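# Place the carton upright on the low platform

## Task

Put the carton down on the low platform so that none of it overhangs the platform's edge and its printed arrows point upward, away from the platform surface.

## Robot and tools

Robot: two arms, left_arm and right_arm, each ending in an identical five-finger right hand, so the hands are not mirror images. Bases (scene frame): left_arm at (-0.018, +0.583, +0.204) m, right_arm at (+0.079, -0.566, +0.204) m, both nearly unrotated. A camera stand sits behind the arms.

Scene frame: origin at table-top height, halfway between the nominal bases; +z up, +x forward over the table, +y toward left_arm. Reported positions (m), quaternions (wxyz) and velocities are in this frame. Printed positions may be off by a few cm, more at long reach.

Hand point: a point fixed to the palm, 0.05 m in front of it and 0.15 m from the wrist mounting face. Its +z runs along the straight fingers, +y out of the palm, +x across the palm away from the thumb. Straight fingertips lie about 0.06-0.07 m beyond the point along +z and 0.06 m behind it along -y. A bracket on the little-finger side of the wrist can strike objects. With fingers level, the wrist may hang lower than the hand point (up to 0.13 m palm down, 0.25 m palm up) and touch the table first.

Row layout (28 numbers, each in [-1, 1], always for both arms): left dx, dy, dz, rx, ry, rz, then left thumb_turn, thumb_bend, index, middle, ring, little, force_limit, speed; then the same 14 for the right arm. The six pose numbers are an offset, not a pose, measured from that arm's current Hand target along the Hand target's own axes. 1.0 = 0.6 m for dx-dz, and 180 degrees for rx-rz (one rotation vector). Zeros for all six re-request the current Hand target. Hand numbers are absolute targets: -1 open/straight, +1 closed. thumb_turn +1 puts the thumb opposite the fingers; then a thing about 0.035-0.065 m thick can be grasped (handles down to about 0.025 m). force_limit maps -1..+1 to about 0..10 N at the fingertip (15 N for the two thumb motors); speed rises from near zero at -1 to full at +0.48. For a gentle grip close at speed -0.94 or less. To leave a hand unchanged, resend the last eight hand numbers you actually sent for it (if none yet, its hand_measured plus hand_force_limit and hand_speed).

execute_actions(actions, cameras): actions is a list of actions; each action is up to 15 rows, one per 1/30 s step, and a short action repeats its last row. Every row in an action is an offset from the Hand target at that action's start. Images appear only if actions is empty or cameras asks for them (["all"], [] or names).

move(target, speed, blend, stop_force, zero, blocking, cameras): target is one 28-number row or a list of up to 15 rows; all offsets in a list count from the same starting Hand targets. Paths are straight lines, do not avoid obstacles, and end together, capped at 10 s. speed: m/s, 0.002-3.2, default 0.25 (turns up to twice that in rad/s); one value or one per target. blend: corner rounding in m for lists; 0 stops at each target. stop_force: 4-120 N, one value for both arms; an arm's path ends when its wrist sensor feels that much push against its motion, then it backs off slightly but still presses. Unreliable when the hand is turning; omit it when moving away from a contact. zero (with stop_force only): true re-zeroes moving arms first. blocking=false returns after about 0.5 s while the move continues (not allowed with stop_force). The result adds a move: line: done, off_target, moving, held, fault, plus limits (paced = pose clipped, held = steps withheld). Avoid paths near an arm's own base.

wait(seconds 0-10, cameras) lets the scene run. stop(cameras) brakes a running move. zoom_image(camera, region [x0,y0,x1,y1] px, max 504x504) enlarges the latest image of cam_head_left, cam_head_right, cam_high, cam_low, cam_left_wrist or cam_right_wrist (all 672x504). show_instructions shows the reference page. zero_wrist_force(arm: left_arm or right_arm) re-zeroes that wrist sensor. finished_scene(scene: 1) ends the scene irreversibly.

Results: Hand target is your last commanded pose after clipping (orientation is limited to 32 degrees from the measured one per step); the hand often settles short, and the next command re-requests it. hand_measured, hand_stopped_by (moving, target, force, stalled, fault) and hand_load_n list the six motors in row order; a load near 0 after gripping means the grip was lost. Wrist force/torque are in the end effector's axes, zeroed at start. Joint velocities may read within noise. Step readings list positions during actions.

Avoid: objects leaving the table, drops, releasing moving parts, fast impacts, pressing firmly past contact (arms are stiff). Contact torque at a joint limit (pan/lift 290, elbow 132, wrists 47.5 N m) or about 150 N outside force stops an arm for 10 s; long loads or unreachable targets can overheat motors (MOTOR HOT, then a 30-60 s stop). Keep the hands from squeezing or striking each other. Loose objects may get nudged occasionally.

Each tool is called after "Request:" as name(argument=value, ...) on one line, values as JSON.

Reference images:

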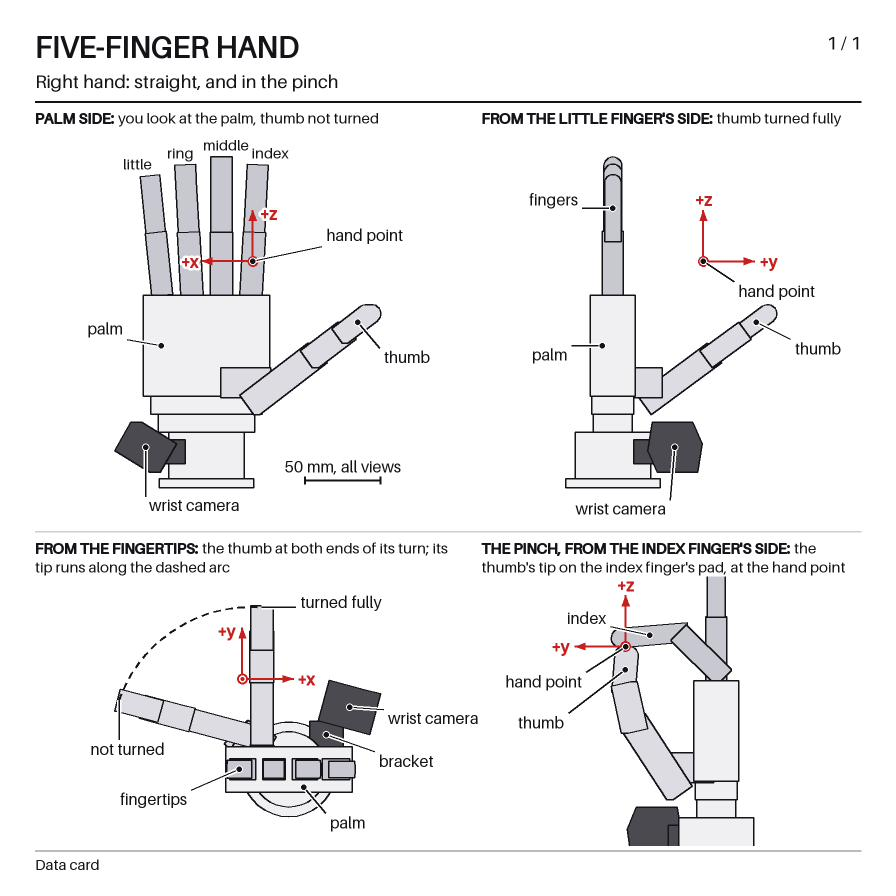

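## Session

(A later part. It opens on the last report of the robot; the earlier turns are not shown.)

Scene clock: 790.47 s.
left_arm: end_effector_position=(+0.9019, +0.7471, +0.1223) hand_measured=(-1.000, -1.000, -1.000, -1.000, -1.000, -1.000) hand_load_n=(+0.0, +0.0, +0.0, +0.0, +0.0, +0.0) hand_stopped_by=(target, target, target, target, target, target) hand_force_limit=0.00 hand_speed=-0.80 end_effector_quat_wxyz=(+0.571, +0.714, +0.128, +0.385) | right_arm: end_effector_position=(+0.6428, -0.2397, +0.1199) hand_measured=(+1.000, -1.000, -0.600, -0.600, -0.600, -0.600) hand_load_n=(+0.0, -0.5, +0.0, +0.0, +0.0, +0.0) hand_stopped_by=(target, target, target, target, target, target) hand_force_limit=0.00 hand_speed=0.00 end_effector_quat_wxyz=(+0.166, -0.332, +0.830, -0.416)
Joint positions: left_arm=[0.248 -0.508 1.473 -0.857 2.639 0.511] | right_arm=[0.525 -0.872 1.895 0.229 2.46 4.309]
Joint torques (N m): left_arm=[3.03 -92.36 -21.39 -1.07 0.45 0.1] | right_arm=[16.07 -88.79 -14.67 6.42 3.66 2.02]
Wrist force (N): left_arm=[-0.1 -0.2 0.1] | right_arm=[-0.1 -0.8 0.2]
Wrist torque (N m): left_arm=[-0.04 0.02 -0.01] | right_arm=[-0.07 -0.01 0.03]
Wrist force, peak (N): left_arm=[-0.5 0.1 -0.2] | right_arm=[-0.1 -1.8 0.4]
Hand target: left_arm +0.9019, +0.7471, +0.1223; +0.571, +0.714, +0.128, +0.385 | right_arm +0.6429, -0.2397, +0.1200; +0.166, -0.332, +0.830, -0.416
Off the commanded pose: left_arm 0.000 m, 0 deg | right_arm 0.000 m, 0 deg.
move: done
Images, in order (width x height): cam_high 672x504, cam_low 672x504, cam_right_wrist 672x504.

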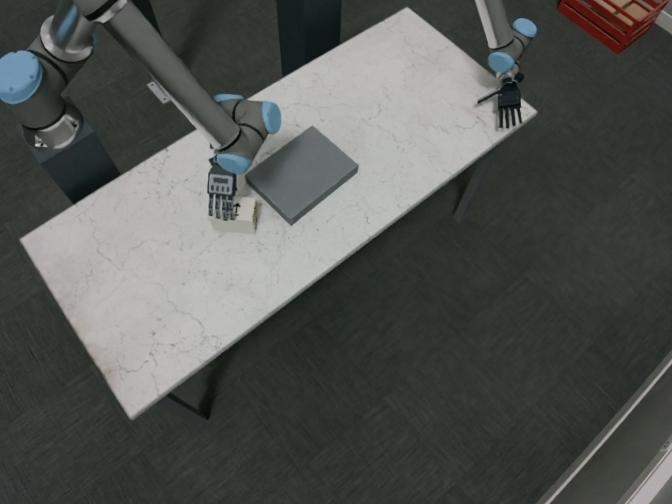

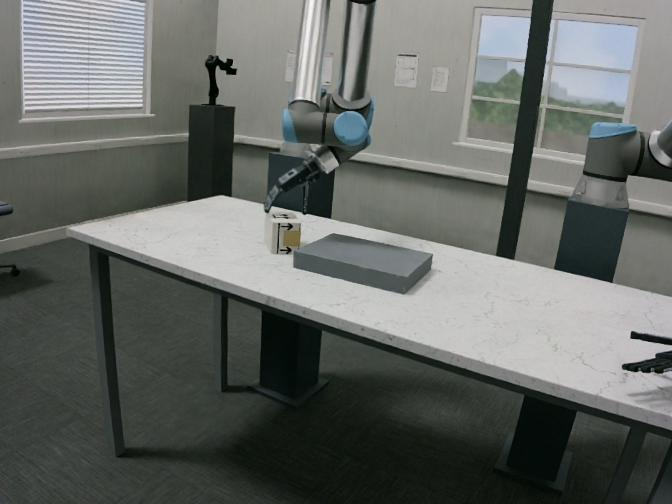

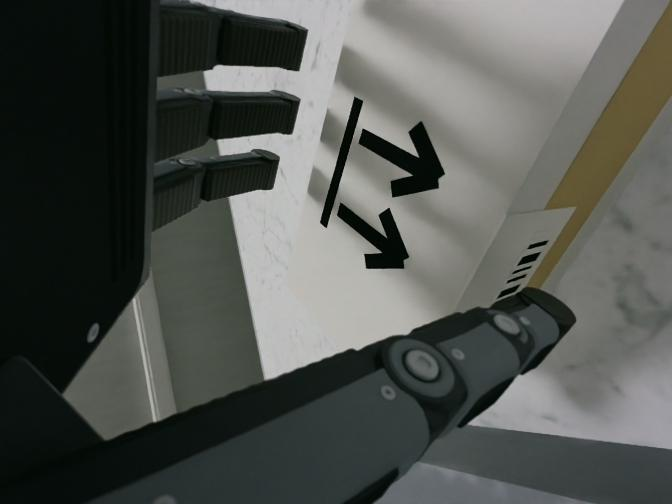

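Request:
move(target=[0,0,0,0,0,0,-1,-1,-1,-1,-1,-1,0,-0.8,-0.0067,-0.007,0.0093,0,0,0,1,-1,-0.8,-0.8,-0.8,-0.8,0,0], speed=0.1, cameras=["cam_high","cam_low"])

Request:
zoom_image(camera="cam_low", region=[240, 190, 320, 270])

Request:
zoom_image(camera="cam_high", region=[180, 150, 280, 250])

Scene clock: 947.87 s.
left_arm: end_effector_position=(+0.9019, +0.7471, +0.1223) hand_measured=(-1.000, -1.000, -1.000, -1.000, -1.000, -1.000) hand_load_n=(+0.0, +0.0, +0.0, +0.0, +0.0, +0.0) hand_stopped_by=(target, target, target, target, target, target) hand_force_limit=0.00 hand_speed=-0.80 end_effector_quat_wxyz=(+0.571, +0.714, +0.128, +0.385) | right_arm: end_effector_position=(+0.6507, -0.2420, +0.1200) hand_measured=(+1.000, -1.000, -0.800, -0.800, -0.800, -0.800) hand_load_n=(+0.0, +0.0, +0.0, +0.0, +0.0, +0.0) hand_stopped_by=(target, target, target, target, target, target) hand_force_limit=0.00 hand_speed=0.00 end_effector_quat_wxyz=(+0.166, -0.332, +0.830, -0.416)
Joint positions: left_arm=[0.248 -0.508 1.473 -0.857 2.639 0.511] | right_arm=[0.515 -0.87 1.888 0.223 2.456 4.294]
Joint torques (N m): left_arm=[2.9 -90.24 -21.5 -0.57 0.04 0.44] | right_arm=[9.7 -67.23 -23.25 0.92 -0.38 1.37]
Wrist force (N): left_arm=[-0.1 0.1 -0.2] | right_arm=[0.3 -1.9 -0.4]
Wrist torque (N m): left_arm=[0.03 0.01 0.00] | right_arm=[-0.22 -0.05 0.14]
Wrist force, peak (N): left_arm=[-0.1 -0.3 0.3] | right_arm=[0.3 -1.9 -0.4]
Hand target: left_arm +0.9019, +0.7471, +0.1223; +0.571, +0.714, +0.128, +0.385 | right_arm +0.6506, -0.2420, +0.1200; +0.166, -0.332, +0.830, -0.416
Off the commanded pose: left_arm 0.000 m, 0 deg | right_arm 0.000 m, 0 deg.
move: done
Images, in order (width x height): cam_high 672x504, cam_low 672x504.

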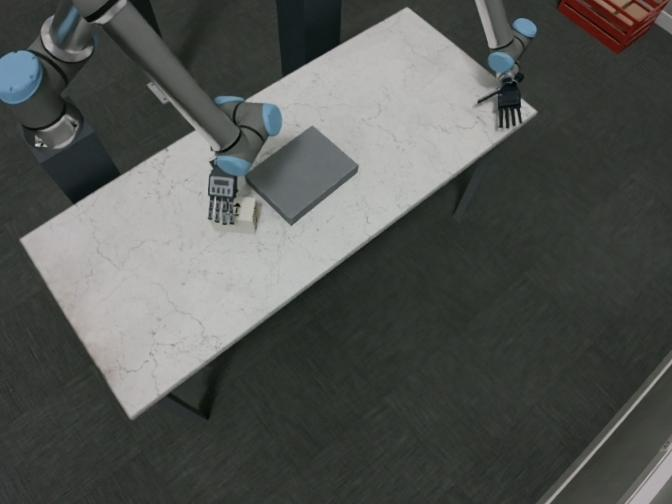

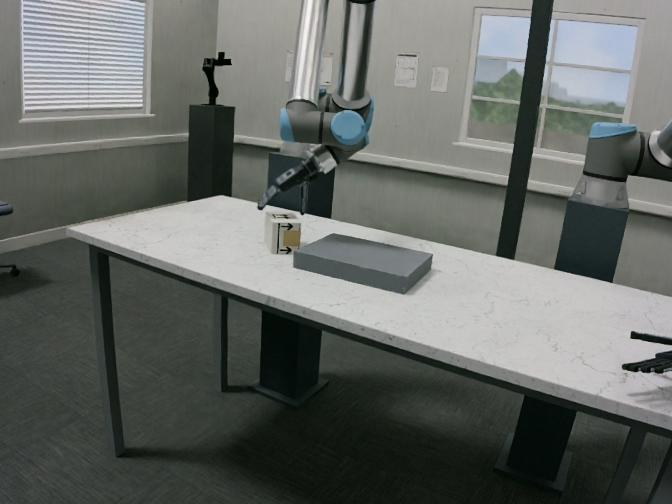

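Scaled by 6.300.

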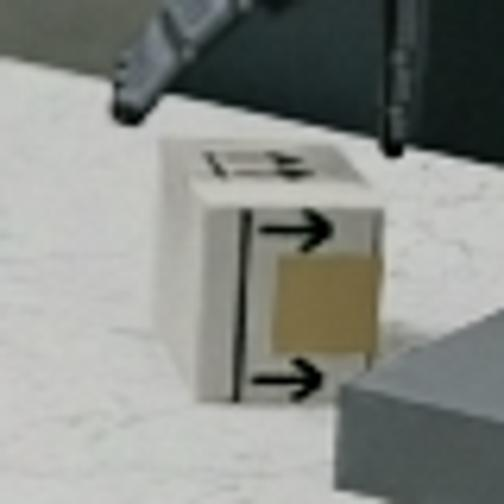

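Scaled by 5.040.

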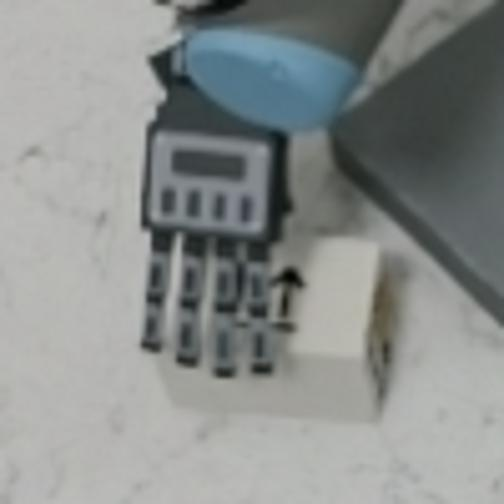

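Request:
move(target=[[0,0,0,0,0,0,-1,-1,-1,-1,-1,-1,0,-0.8,0,0.005,-0.0067,0,0,0,1,-1,-0.8,-0.8,-0.8,-0.8,0,0],[0,0,0,0,0,0,-1,-1,-1,-1,-1,-1,0,-0.8,0,0.0717,0.0433,0,0,0,1,-1,-0.8,-0.8,-0.8,-0.8,0,0]], speed=0.05, stop_force=6, cameras=["cam_high","cam_low","cam_right_wrist"])

Request:
zoom_image(camera="cam_low", region=[240, 190, 320, 270])

Request:
zoom_image(camera="cam_high", region=[180, 150, 280, 250])

Scene clock: 961.83 s.
left_arm: end_effector_position=(+0.9019, +0.7471, +0.1223) hand_measured=(-1.000, -1.000, -1.000, -1.000, -1.000, -1.000) hand_load_n=(+0.0, +0.0, +0.0, +0.0, +0.0, +0.5) hand_stopped_by=(target, target, target, target, target, target) hand_force_limit=0.00 hand_speed=-0.80 end_effector_quat_wxyz=(+0.571, +0.714, +0.128, +0.385) | right_arm: end_effector_position=(+0.6471, -0.2385, +0.0761) hand_measured=(+1.000, -1.000, -0.800, -0.800, -0.800, -0.800) hand_load_n=(+0.0, +0.0, +0.0, +0.0, +0.0, +0.0) hand_stopped_by=(target, target, target, target, target, target) hand_force_limit=0.00 hand_speed=0.00 end_effector_quat_wxyz=(+0.166, -0.332, +0.830, -0.416)
Joint positions: left_arm=[0.248 -0.508 1.473 -0.857 2.639 0.511] | right_arm=[0.523 -0.803 1.881 0.172 2.459 4.307]
Joint torques (N m): left_arm=[3.64 -90.35 -22.02 -0.47 0.03 0.87] | right_arm=[16.1 -69.34 -2.29 0.43 2.9 1.91]
Wrist force (N): left_arm=[-0.2 0.2 0.1] | right_arm=[0.0 -1.4 0.0]
Wrist torque (N m): left_arm=[0.03 0.02 0.00] | right_arm=[-0.14 -0.01 0.15]
Wrist force, peak (N): left_arm=[0.3 0.2 0.4] | right_arm=[-0.5 -29.4 -11.9]
Hand target: left_arm +0.9019, +0.7471, +0.1223; +0.571, +0.714, +0.128, +0.385 | right_arm +0.6471, -0.2384, +0.0761; +0.166, -0.332, +0.830, -0.416 (not the last commanded pose)
Off the commanded pose: left_arm 0.000 m, 0 deg | right_arm 0.006 m, 0 deg.
move: contact (right_arm); path passed 1 of 2 targets
Images, in order (width x height): cam_high 672x504, cam_low 672x504, cam_right_wrist 672x504.

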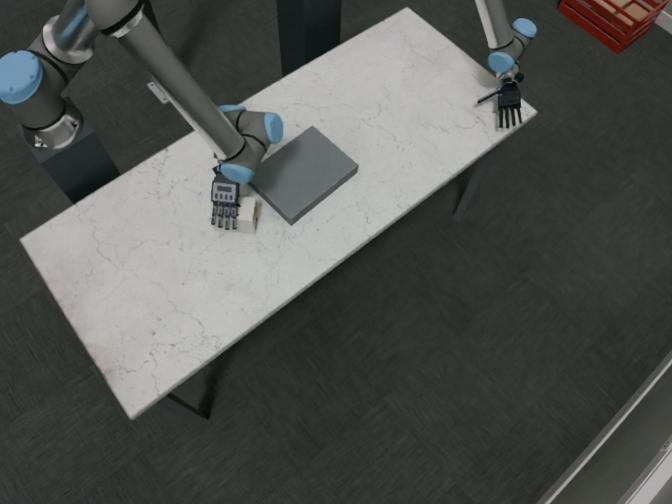

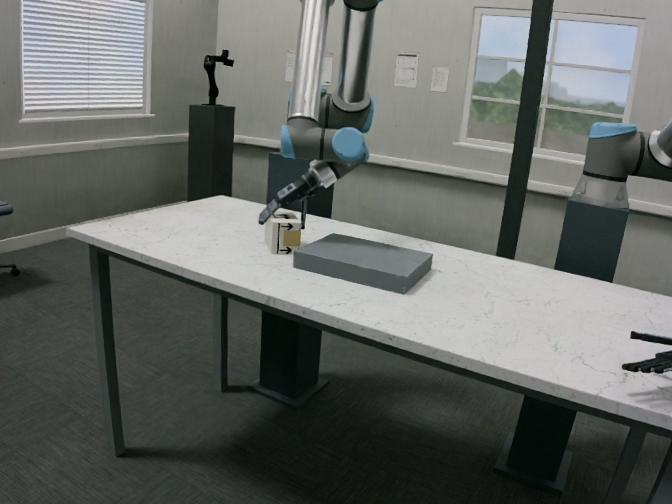

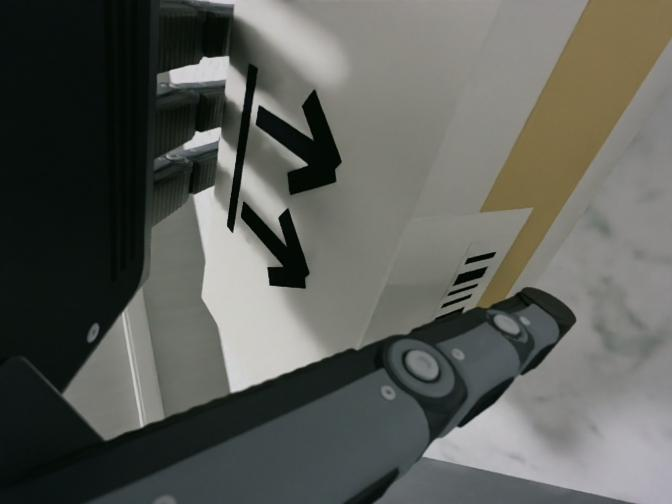

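Scaled by 6.300.

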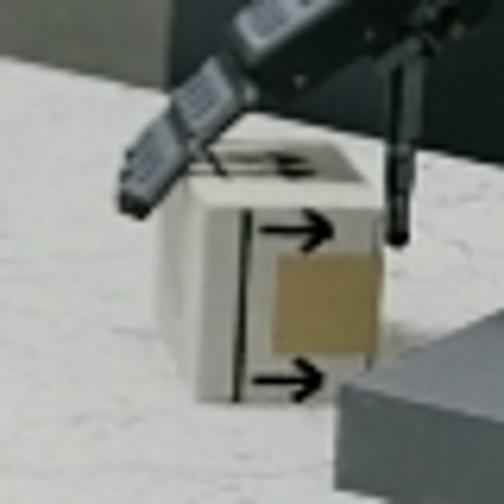

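Scaled by 5.040.

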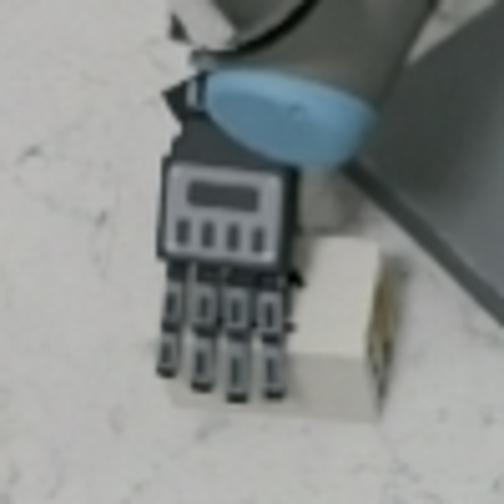

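Request:
move(target=[0,0,0,0,0,0,-1,-1,-1,-1,-1,-1,0,-0.8,0,0,0,0,0,0,1,-1,-0.1,-0.1,-0.1,-0.1,0,-0.92], cameras=["cam_low","cam_right_wrist"])

Request:
zoom_image(camera="cam_low", region=[240, 190, 320, 270])

Scene clock: 979.43 s.
left_arm: end_effector_position=(+0.9019, +0.7471, +0.1223) hand_measured=(-1.000, -1.000, -1.000, -1.000, -1.000, -1.000) hand_load_n=(+0.0, +0.0, +0.5, +0.0, +0.0, +0.0) hand_stopped_by=(target, target, target, target, target, target) hand_force_limit=0.00 hand_speed=-0.80 end_effector_quat_wxyz=(+0.571, +0.714, +0.128, +0.385) | right_arm: end_effector_position=(+0.6471, -0.2385, +0.0761) hand_measured=(+1.000, -1.000, -0.698, -0.720, -0.742, -0.756) hand_load_n=(+0.0, +0.0, +5.5, +3.0, +0.5, +0.0) hand_stopped_by=(target, target, force, force, force, force) hand_force_limit=0.00 hand_speed=-0.92 end_effector_quat_wxyz=(+0.166, -0.332, +0.830, -0.416)
Joint positions: left_arm=[0.248 -0.508 1.473 -0.857 2.639 0.511] | right_arm=[0.523 -0.803 1.881 0.172 2.459 4.307]
Joint torques (N m): left_arm=[1.37 -94.27 -23.31 -0.73 0.35 0.87] | right_arm=[14.16 -69.11 -3.44 0.09 -5.96 1.61]
Wrist force (N): left_arm=[0.1 0.1 -0.1] | right_arm=[0.6 -20.1 -3.3]
Wrist torque (N m): left_arm=[0.02 -0.02 0.01] | right_arm=[0.47 0.07 -0.07]
Wrist force, peak (N): left_arm=[-0.3 0.3 -0.2] | right_arm=[2.3 -21.0 -4.1]
Hand target: left_arm +0.9019, +0.7471, +0.1223; +0.571, +0.714, +0.128, +0.385 | right_arm +0.6471, -0.2384, +0.0761; +0.166, -0.332, +0.830, -0.416
Off the commanded pose: left_arm 0.000 m, 0 deg | right_arm 0.000 m, 0 deg.
move: done
Images, in order (width x height): cam_low 672x504, cam_right_wrist 672x504.

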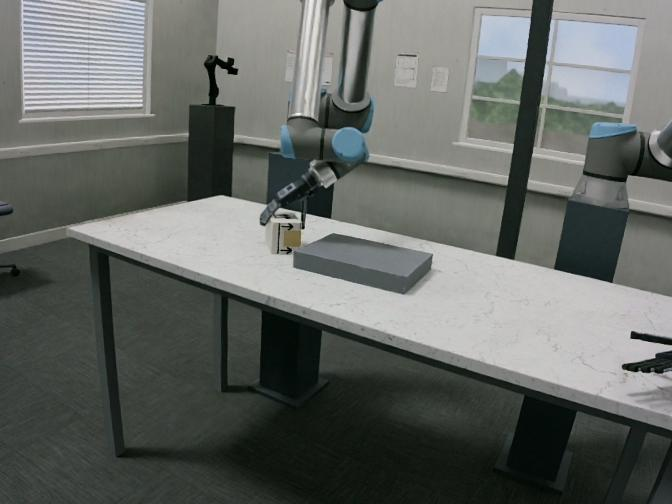

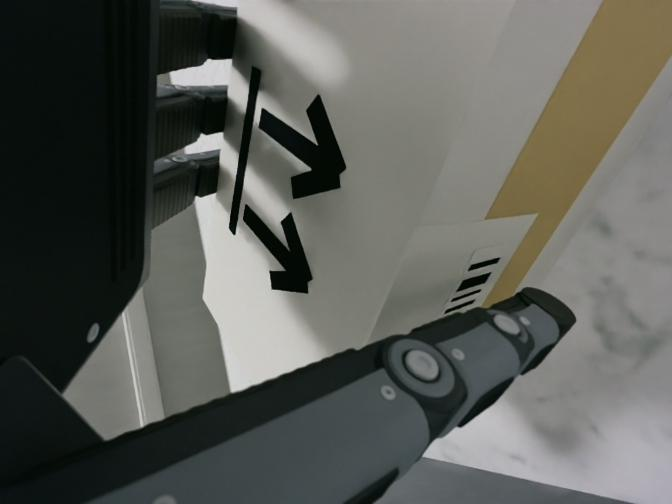

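Scaled by 6.300.

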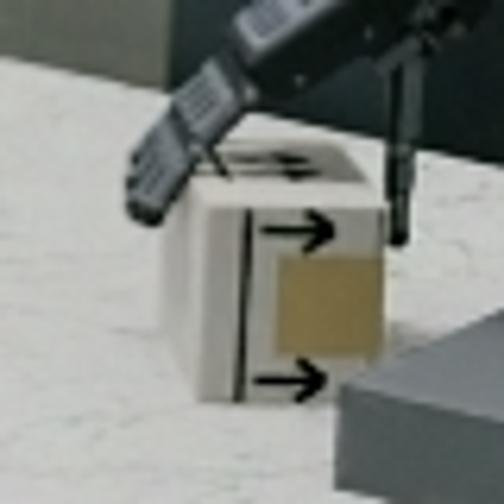

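Request:
move(target=[[0,0,0,0,0,0,-1,-1,-1,-1,-1,-1,0,-0.8,0,-0.0133,-0.01,0,0,0,1,-1,-0.8,-0.8,-0.8,-0.8,0,-0.5],[0,0,0,0,0,0,-1,-1,-1,-1,-1,-1,0,-0.8,0,-0.0193,-0.002,0,0,0,1,-1,-0.8,-0.8,-0.8,-0.8,0,-0.5]], speed=0.05)

Request:
move(target=[0,0,0,0,0,0,-1,-1,-1,-1,-1,-1,0,-0.8,0,0,0,0,0,0,1,-1,-0.1,-0.1,-0.1,-0.1,0,-0.92], cameras=["cam_low","cam_right_wrist"])

Request:
zoom_image(camera="cam_low", region=[240, 190, 320, 270])

Scene clock: 1012.63 s.
left_arm: end_effector_position=(+0.9019, +0.7471, +0.1223) hand_measured=(-1.000, -1.000, -1.000, -1.000, -1.000, -1.000) hand_load_n=(+0.0, +0.0, +0.0, +0.0, +0.0, +0.0) hand_stopped_by=(target, target, target, target, target, target) hand_force_limit=0.00 hand_speed=-0.80 end_effector_quat_wxyz=(+0.571, +0.714, +0.128, +0.385) | right_arm: end_effector_position=(+0.6513, -0.2428, +0.0861) hand_measured=(+1.000, -1.000, -0.800, -0.800, -0.800, -0.800) hand_load_n=(+0.0, +0.0, +0.0, +0.5, +0.0, +0.0) hand_stopped_by=(target, target, target, target, target, target) hand_force_limit=0.00 hand_speed=-0.50 end_effector_quat_wxyz=(+0.166, -0.332, +0.830, -0.416)
Joint positions: left_arm=[0.248 -0.508 1.473 -0.857 2.639 0.511] | right_arm=[0.513 -0.821 1.885 0.174 2.456 4.292]
Joint torques (N m): left_arm=[1.79 -92.42 -21.39 -0.37 -0.18 -0.27] | right_arm=[18.88 -73.26 -8.15 5.59 1.91 1.99]
Wrist force (N): left_arm=[0.1 -0.2 0.0] | right_arm=[0.3 -1.2 0.0]
Wrist torque (N m): left_arm=[-0.02 -0.01 0.00] | right_arm=[-0.12 -0.05 0.05]
Wrist force, peak (N): left_arm=[0.3 0.5 0.3] | right_arm=[0.5 -20.8 -3.9]
Hand target: left_arm +0.9019, +0.7471, +0.1223; +0.571, +0.714, +0.128, +0.385 | right_arm +0.6512, -0.2428, +0.0861; +0.166, -0.332, +0.830, -0.416
Off the commanded pose: left_arm 0.000 m, 0 deg | right_arm 0.000 m, 0 deg.
move: done

Scene clock: 1014.87 s.
left_arm: end_effector_position=(+0.9019, +0.7471, +0.1223) hand_measured=(-1.000, -1.000, -1.000, -1.000, -1.000, -1.000) hand_load_n=(+0.0, +0.0, +0.0, +0.0, +0.0, +0.0) hand_stopped_by=(target, target, target, target, target, target) hand_force_limit=0.00 hand_speed=-0.80 end_effector_quat_wxyz=(+0.571, +0.714, +0.128, +0.385) | right_arm: end_effector_position=(+0.6513, -0.2428, +0.0861) hand_measured=(+1.000, -1.000, -0.376, -0.376, -0.368, -0.360) hand_load_n=(+3.5, +2.5, +5.0, +3.0, +4.5, +5.5) hand_stopped_by=(target, target, force, force, force, force) hand_force_limit=0.00 hand_speed=-0.92 end_effector_quat_wxyz=(+0.166, -0.332, +0.830, -0.416)
Joint positions: left_arm=[0.248 -0.508 1.473 -0.857 2.639 0.511] | right_arm=[0.513 -0.821 1.884 0.175 2.456 4.292]
Joint torques (N m): left_arm=[4.02 -93.51 -21.18 -0.04 -0.14 0.14] | right_arm=[16.46 -67.83 -26.15 4.66 -1.07 1.92]
Wrist force (N): left_arm=[-0.1 -0.2 0.1] | right_arm=[2.5 -13.3 -6.4]
Wrist torque (N m): left_arm=[-0.03 0.01 -0.01] | right_arm=[0.42 0.07 -0.40]
Wrist force, peak (N): left_arm=[-0.2 0.1 0.3] | right_arm=[2.6 -14.0 -6.2]
Hand target: left_arm +0.9019, +0.7471, +0.1223; +0.571, +0.714, +0.128, +0.385 | right_arm +0.6512, -0.2428, +0.0861; +0.166, -0.332, +0.830, -0.416
Off the commanded pose: left_arm 0.000 m, 0 deg | right_arm 0.000 m, 0 deg.
move: done
Images, in order (width x height): cam_low 672x504, cam_right_wrist 672x504.

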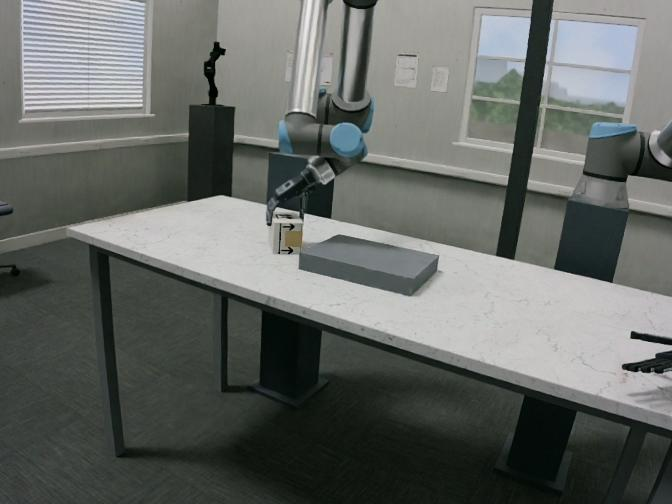

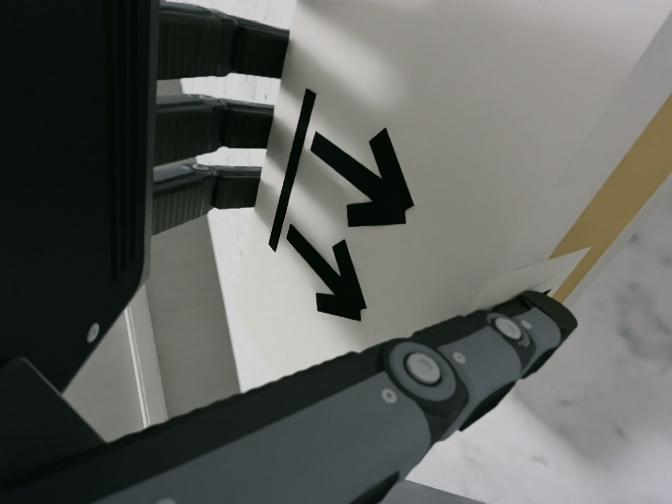

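Scaled by 6.300.

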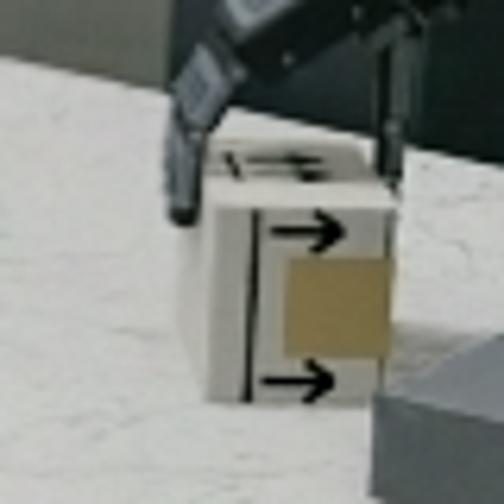

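Request:
execute_actions(actions=[[[0,0,0,0,0,0,-1,-1,-1,-1,-1,-1,0,-0.8,0,0,0,0,0,0,1,-0.9,0.0,0.0,0.0,0.0,0.4,-0.9]]], cameras=["all"])

Scene clock: 1060.73 s.
left_arm: end_effector_position=(+0.9019, +0.7471, +0.1223) hand_measured=(-1.000, -1.000, -1.000, -1.000, -1.000, -1.000) hand_load_n=(+0.0, +0.0, +0.0, +0.0, +0.0, +0.0) hand_stopped_by=(target, target, target, target, target, target) hand_force_limit=0.00 hand_speed=-0.80 end_effector_quat_wxyz=(+0.571, +0.714, +0.128, +0.385) | right_arm: end_effector_position=(+0.6513, -0.2428, +0.0861) hand_measured=(+1.000, -0.986, -0.360, -0.350, -0.344, -0.344) hand_load_n=(+6.5, +10.0, +7.0, +9.5, +8.5, +5.5) hand_stopped_by=(target, force, force, force, force, force) hand_force_limit=0.40 hand_speed=-0.90 end_effector_quat_wxyz=(+0.166, -0.332, +0.830, -0.416)
Joint positions: left_arm=[0.248 -0.508 1.473 -0.857 2.639 0.511] | right_arm=[0.513 -0.821 1.885 0.175 2.456 4.292]
Joint torques (N m): left_arm=[5.43 -91.21 -21.68 -0.07 0.34 0.27] | right_arm=[16.48 -69.44 -1.16 -0.27 -3.5 1.2]
Wrist force (N): left_arm=[0.0 0.0 0.3] | right_arm=[2.1 -20.3 -7.1]
Wrist torque (N m): left_arm=[-0.01 -0.01 0.00] | right_arm=[0.67 0.26 -0.64]
Wrist force, peak (N): left_arm=[0.3 0.4 0.1] | right_arm=[2.4 -21.2 -6.5]
Hand target: left_arm +0.9019, +0.7471, +0.1223; +0.571, +0.714, +0.128, +0.385 | right_arm +0.6512, -0.2428, +0.0861; +0.166, -0.332, +0.830, -0.416
Off the commanded pose: left_arm 0.000 m, 0 deg | right_arm 0.000 m, 0 deg.
Step readings (end_effector_position of left_arm | right_arm):
0: (+0.9019, +0.7471, +0.1223) | (+0.6513, -0.2428, +0.0861)
1: (+0.9019, +0.7471, +0.1223) | (+0.6513, -0.2428, +0.0861)
2: (+0.9019, +0.7471, +0.1223) | (+0.6513, -0.2428, +0.0861)
4: (+0.9019, +0.7471, +0.1223) | (+0.6513, -0.2428, +0.0861)
8: (+0.9019, +0.7471, +0.1223) | (+0.6513, -0.2428, +0.0861)
15: (+0.9019, +0.7471, +0.1223) | (+0.6513, -0.2428, +0.0861)

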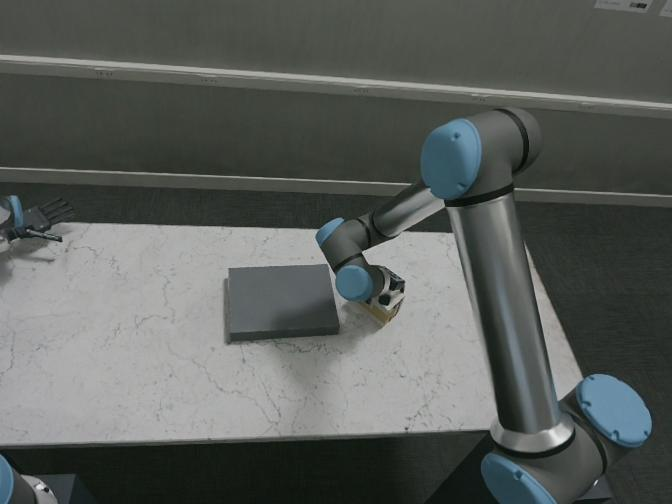

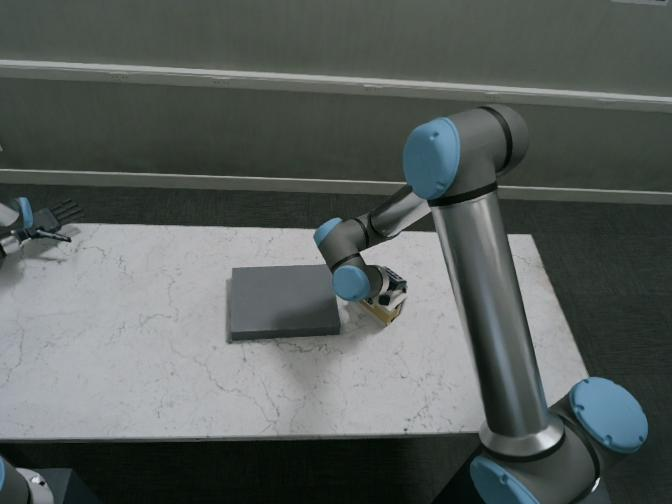

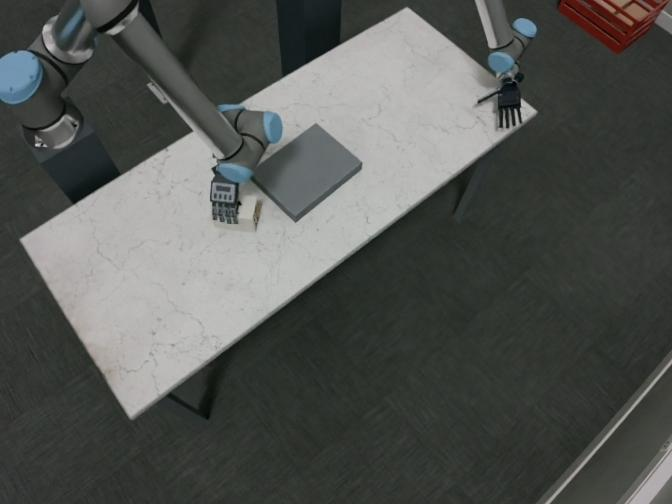

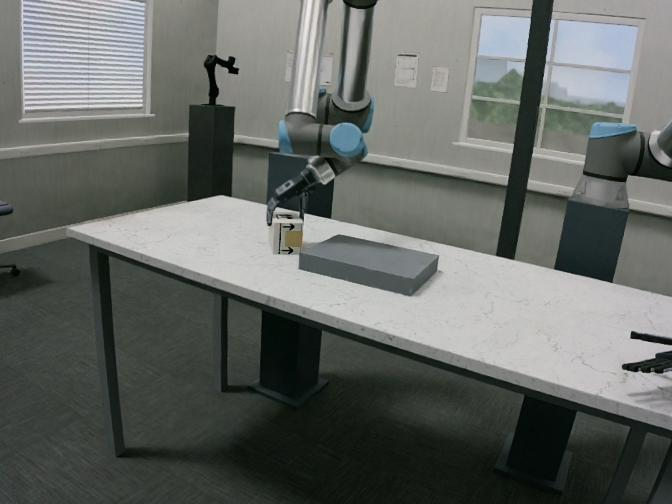

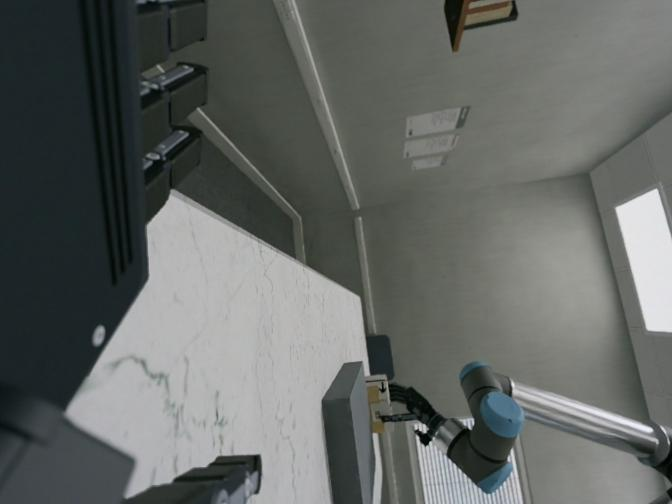

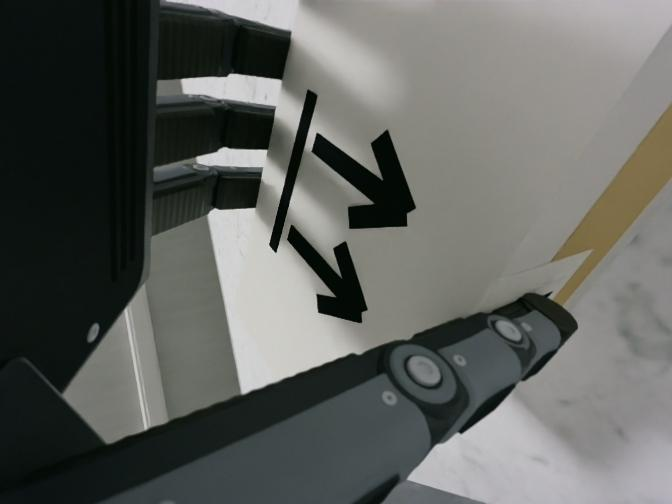

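Request:
move(target=[0,0,0,0,0,0,-1,-1,-1,-1,-1,-1,0,-0.8,0,-0.08,-0.06,0,0,0,1,-0.9,0.0,0.0,0.0,0.0,0.4,-0.9], speed=0.06, cameras=["cam_low","cam_right_wrist"])

Scene clock: 1067.30 s.
left_arm: end_effector_position=(+0.9019, +0.7471, +0.1223) hand_measured=(-1.000, -1.000, -1.000, -1.000, -1.000, -1.000) hand_load_n=(+0.0, +0.0, +0.0, +0.0, +0.0, +0.0) hand_stopped_by=(target, target, target, target, target, target) hand_force_limit=0.00 hand_speed=-0.80 end_effector_quat_wxyz=(+0.571, +0.714, +0.128, +0.385) | right_arm: end_effector_position=(+0.6511, -0.2427, +0.1461) hand_measured=(+1.000, -0.986, -0.360, -0.350, -0.344, -0.344) hand_load_n=(+7.5, +10.0, +6.5, +8.0, +7.0, +3.5) hand_stopped_by=(target, force, force, force, force, force) hand_force_limit=0.40 hand_speed=-0.90 end_effector_quat_wxyz=(+0.166, -0.332, +0.830, -0.416) end_effector_velocity=(+0.001, +0.000, -0.002) end_effector_angular_velocity=(+0.001, -0.002, +0.000)
Joint positions: left_arm=[0.248 -0.508 1.473 -0.857 2.639 0.511] | right_arm=[0.513 -0.908 1.888 0.259 2.456 4.292]
Joint velocities: left_arm=[within noise] | right_arm=[0 0.003 0 -0.005 0 0]
Joint torques (N m): left_arm=[2.22 -91.28 -23.05 -0.69 -0.19 0.23] | right_arm=[16.55 -66.57 -27.81 -0.68 3.42 2.13]
Wrist force (N): left_arm=[0.1 0.1 0.0] | right_arm=[-0.2 1.0 1.9]
Wrist torque (N m): left_arm=[0.02 0.00 0.01] | right_arm=[-0.15 0.00 0.03]
Wrist force, peak (N): left_arm=[0.2 0.4 0.1] | right_arm=[2.1 -20.7 -7.6]
Hand target: left_arm +0.9019, +0.7471, +0.1223; +0.571, +0.714, +0.128, +0.385 | right_arm +0.6512, -0.2427, +0.1461; +0.166, -0.332, +0.830, -0.416
Off the commanded pose: left_arm 0.000 m, 0 deg | right_arm 0.000 m, 0 deg.
move: done
Images, in order (width x height): cam_low 672x504, cam_right_wrist 672x504.

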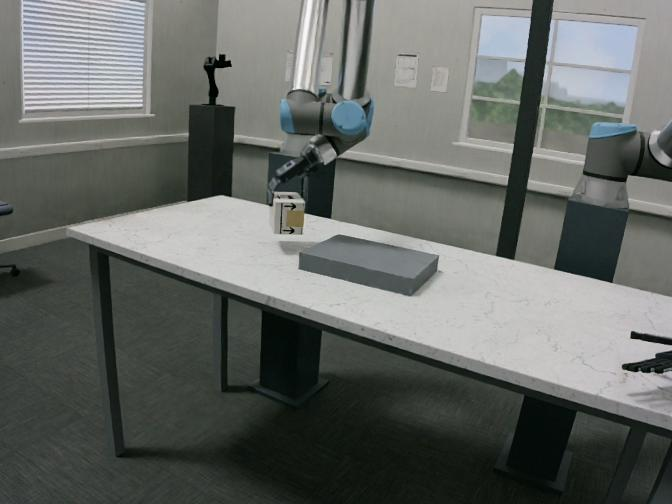

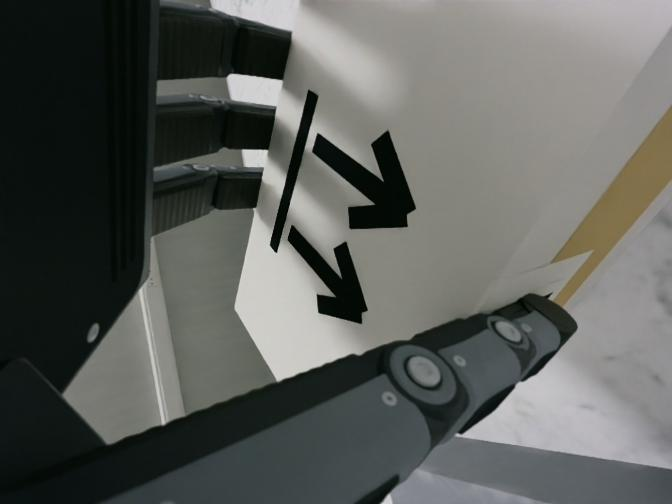

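Request:
move(target=[0,0,0,0,0,0,-1,-1,-1,-1,-1,-1,0,-0.8,-0.2545,0.0238,-0.2368,-0.3954,0.0696,0.2493,1,-0.9,0.0,0.0,0.0,0.0,0.4,-0.9], speed=0.22, cameras=["all"])

Scene clock: 1261.17 s.
left_arm: end_effector_position=(+0.9019, +0.7471, +0.1223) hand_measured=(-1.000, -1.000, -1.000, -1.000, -1.000, -1.000) hand_load_n=(+0.0, +0.0, +0.0, +0.0, +0.0, +0.0) hand_stopped_by=(target, target, target, target, target, target) hand_force_limit=0.00 hand_speed=-0.80 end_effector_quat_wxyz=(+0.571, +0.714, +0.128, +0.385) | right_arm: end_effector_position=(+0.6777, -0.0488, +0.2194) hand_measured=(+1.000, -0.986, -0.360, -0.350, -0.344, -0.344) hand_load_n=(+8.0, +10.0, +6.5, +8.5, +7.5, +3.5) hand_stopped_by=(target, force, force, force, force, force) hand_force_limit=0.40 hand_speed=-0.90 end_effector_quat_wxyz=(+0.000, -0.001, +0.982, +0.189)
Joint positions: left_arm=[0.248 -0.508 1.473 -0.857 2.639 0.511] | right_arm=[0.321 -0.916 1.719 0.647 1.209 5.039]
Joint torques (N m): left_arm=[1.99 -90.51 -20.63 0.04 -0.01 0.24] | right_arm=[17.35 -96.65 -14.91 7.2 -2.54 -0.42]
Wrist force (N): left_arm=[-0.1 0.2 0.2] | right_arm=[0.3 -1.4 2.7]
Wrist torque (N m): left_arm=[0.02 0.01 0.00] | right_arm=[0.01 -0.04 0.19]
Wrist force, peak (N): left_arm=[0.1 0.1 0.6] | right_arm=[0.9 -1.7 2.9]
Hand target: left_arm +0.9019, +0.7471, +0.1223; +0.571, +0.714, +0.128, +0.385 | right_arm +0.6776, -0.0487, +0.2195; +0.000, -0.001, +0.982, +0.189
Off the commanded pose: left_arm 0.000 m, 0 deg | right_arm 0.000 m, 0 deg.
move: done

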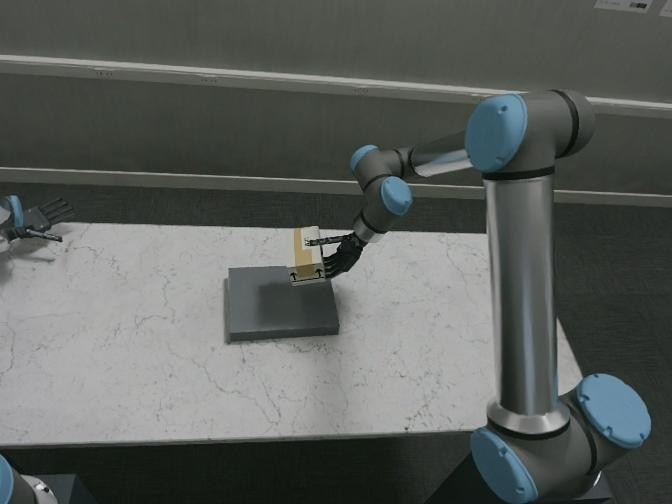

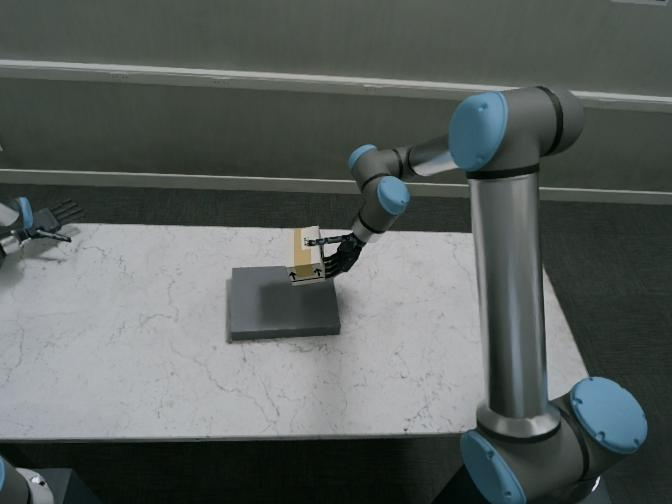

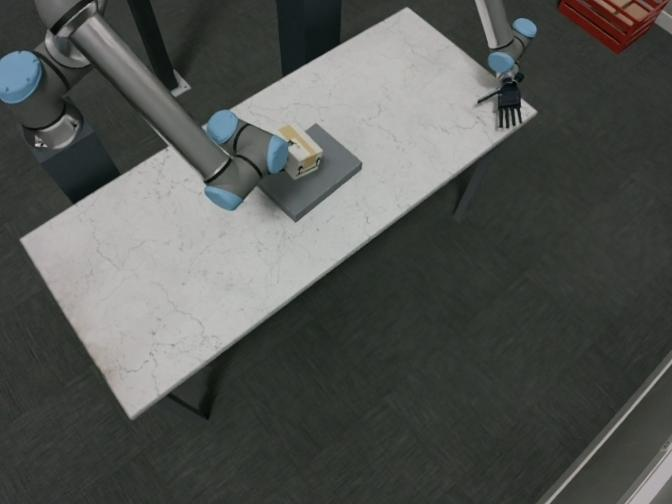

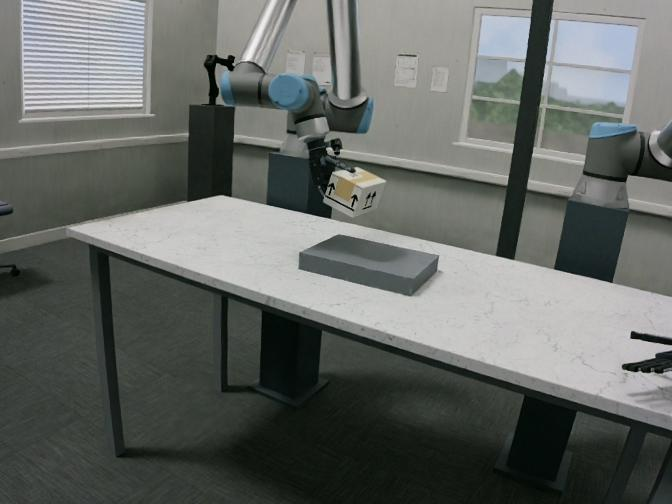

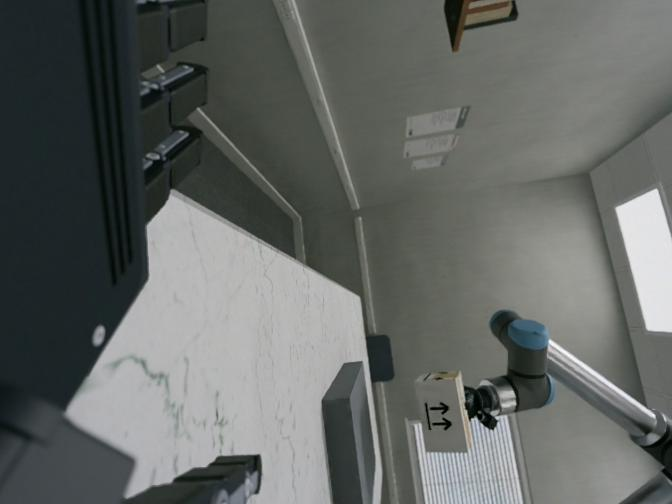

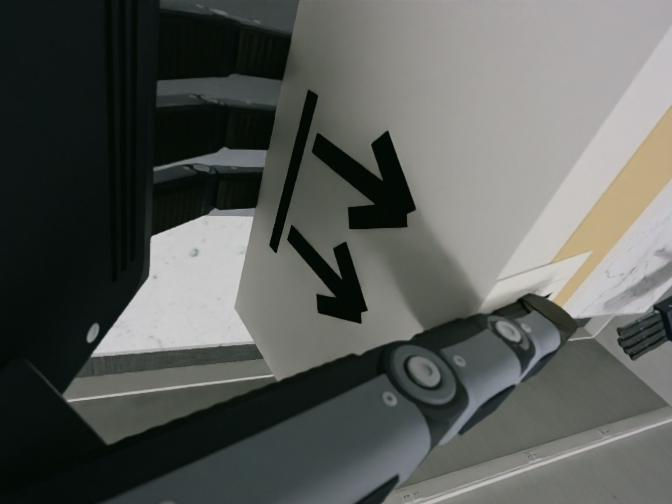

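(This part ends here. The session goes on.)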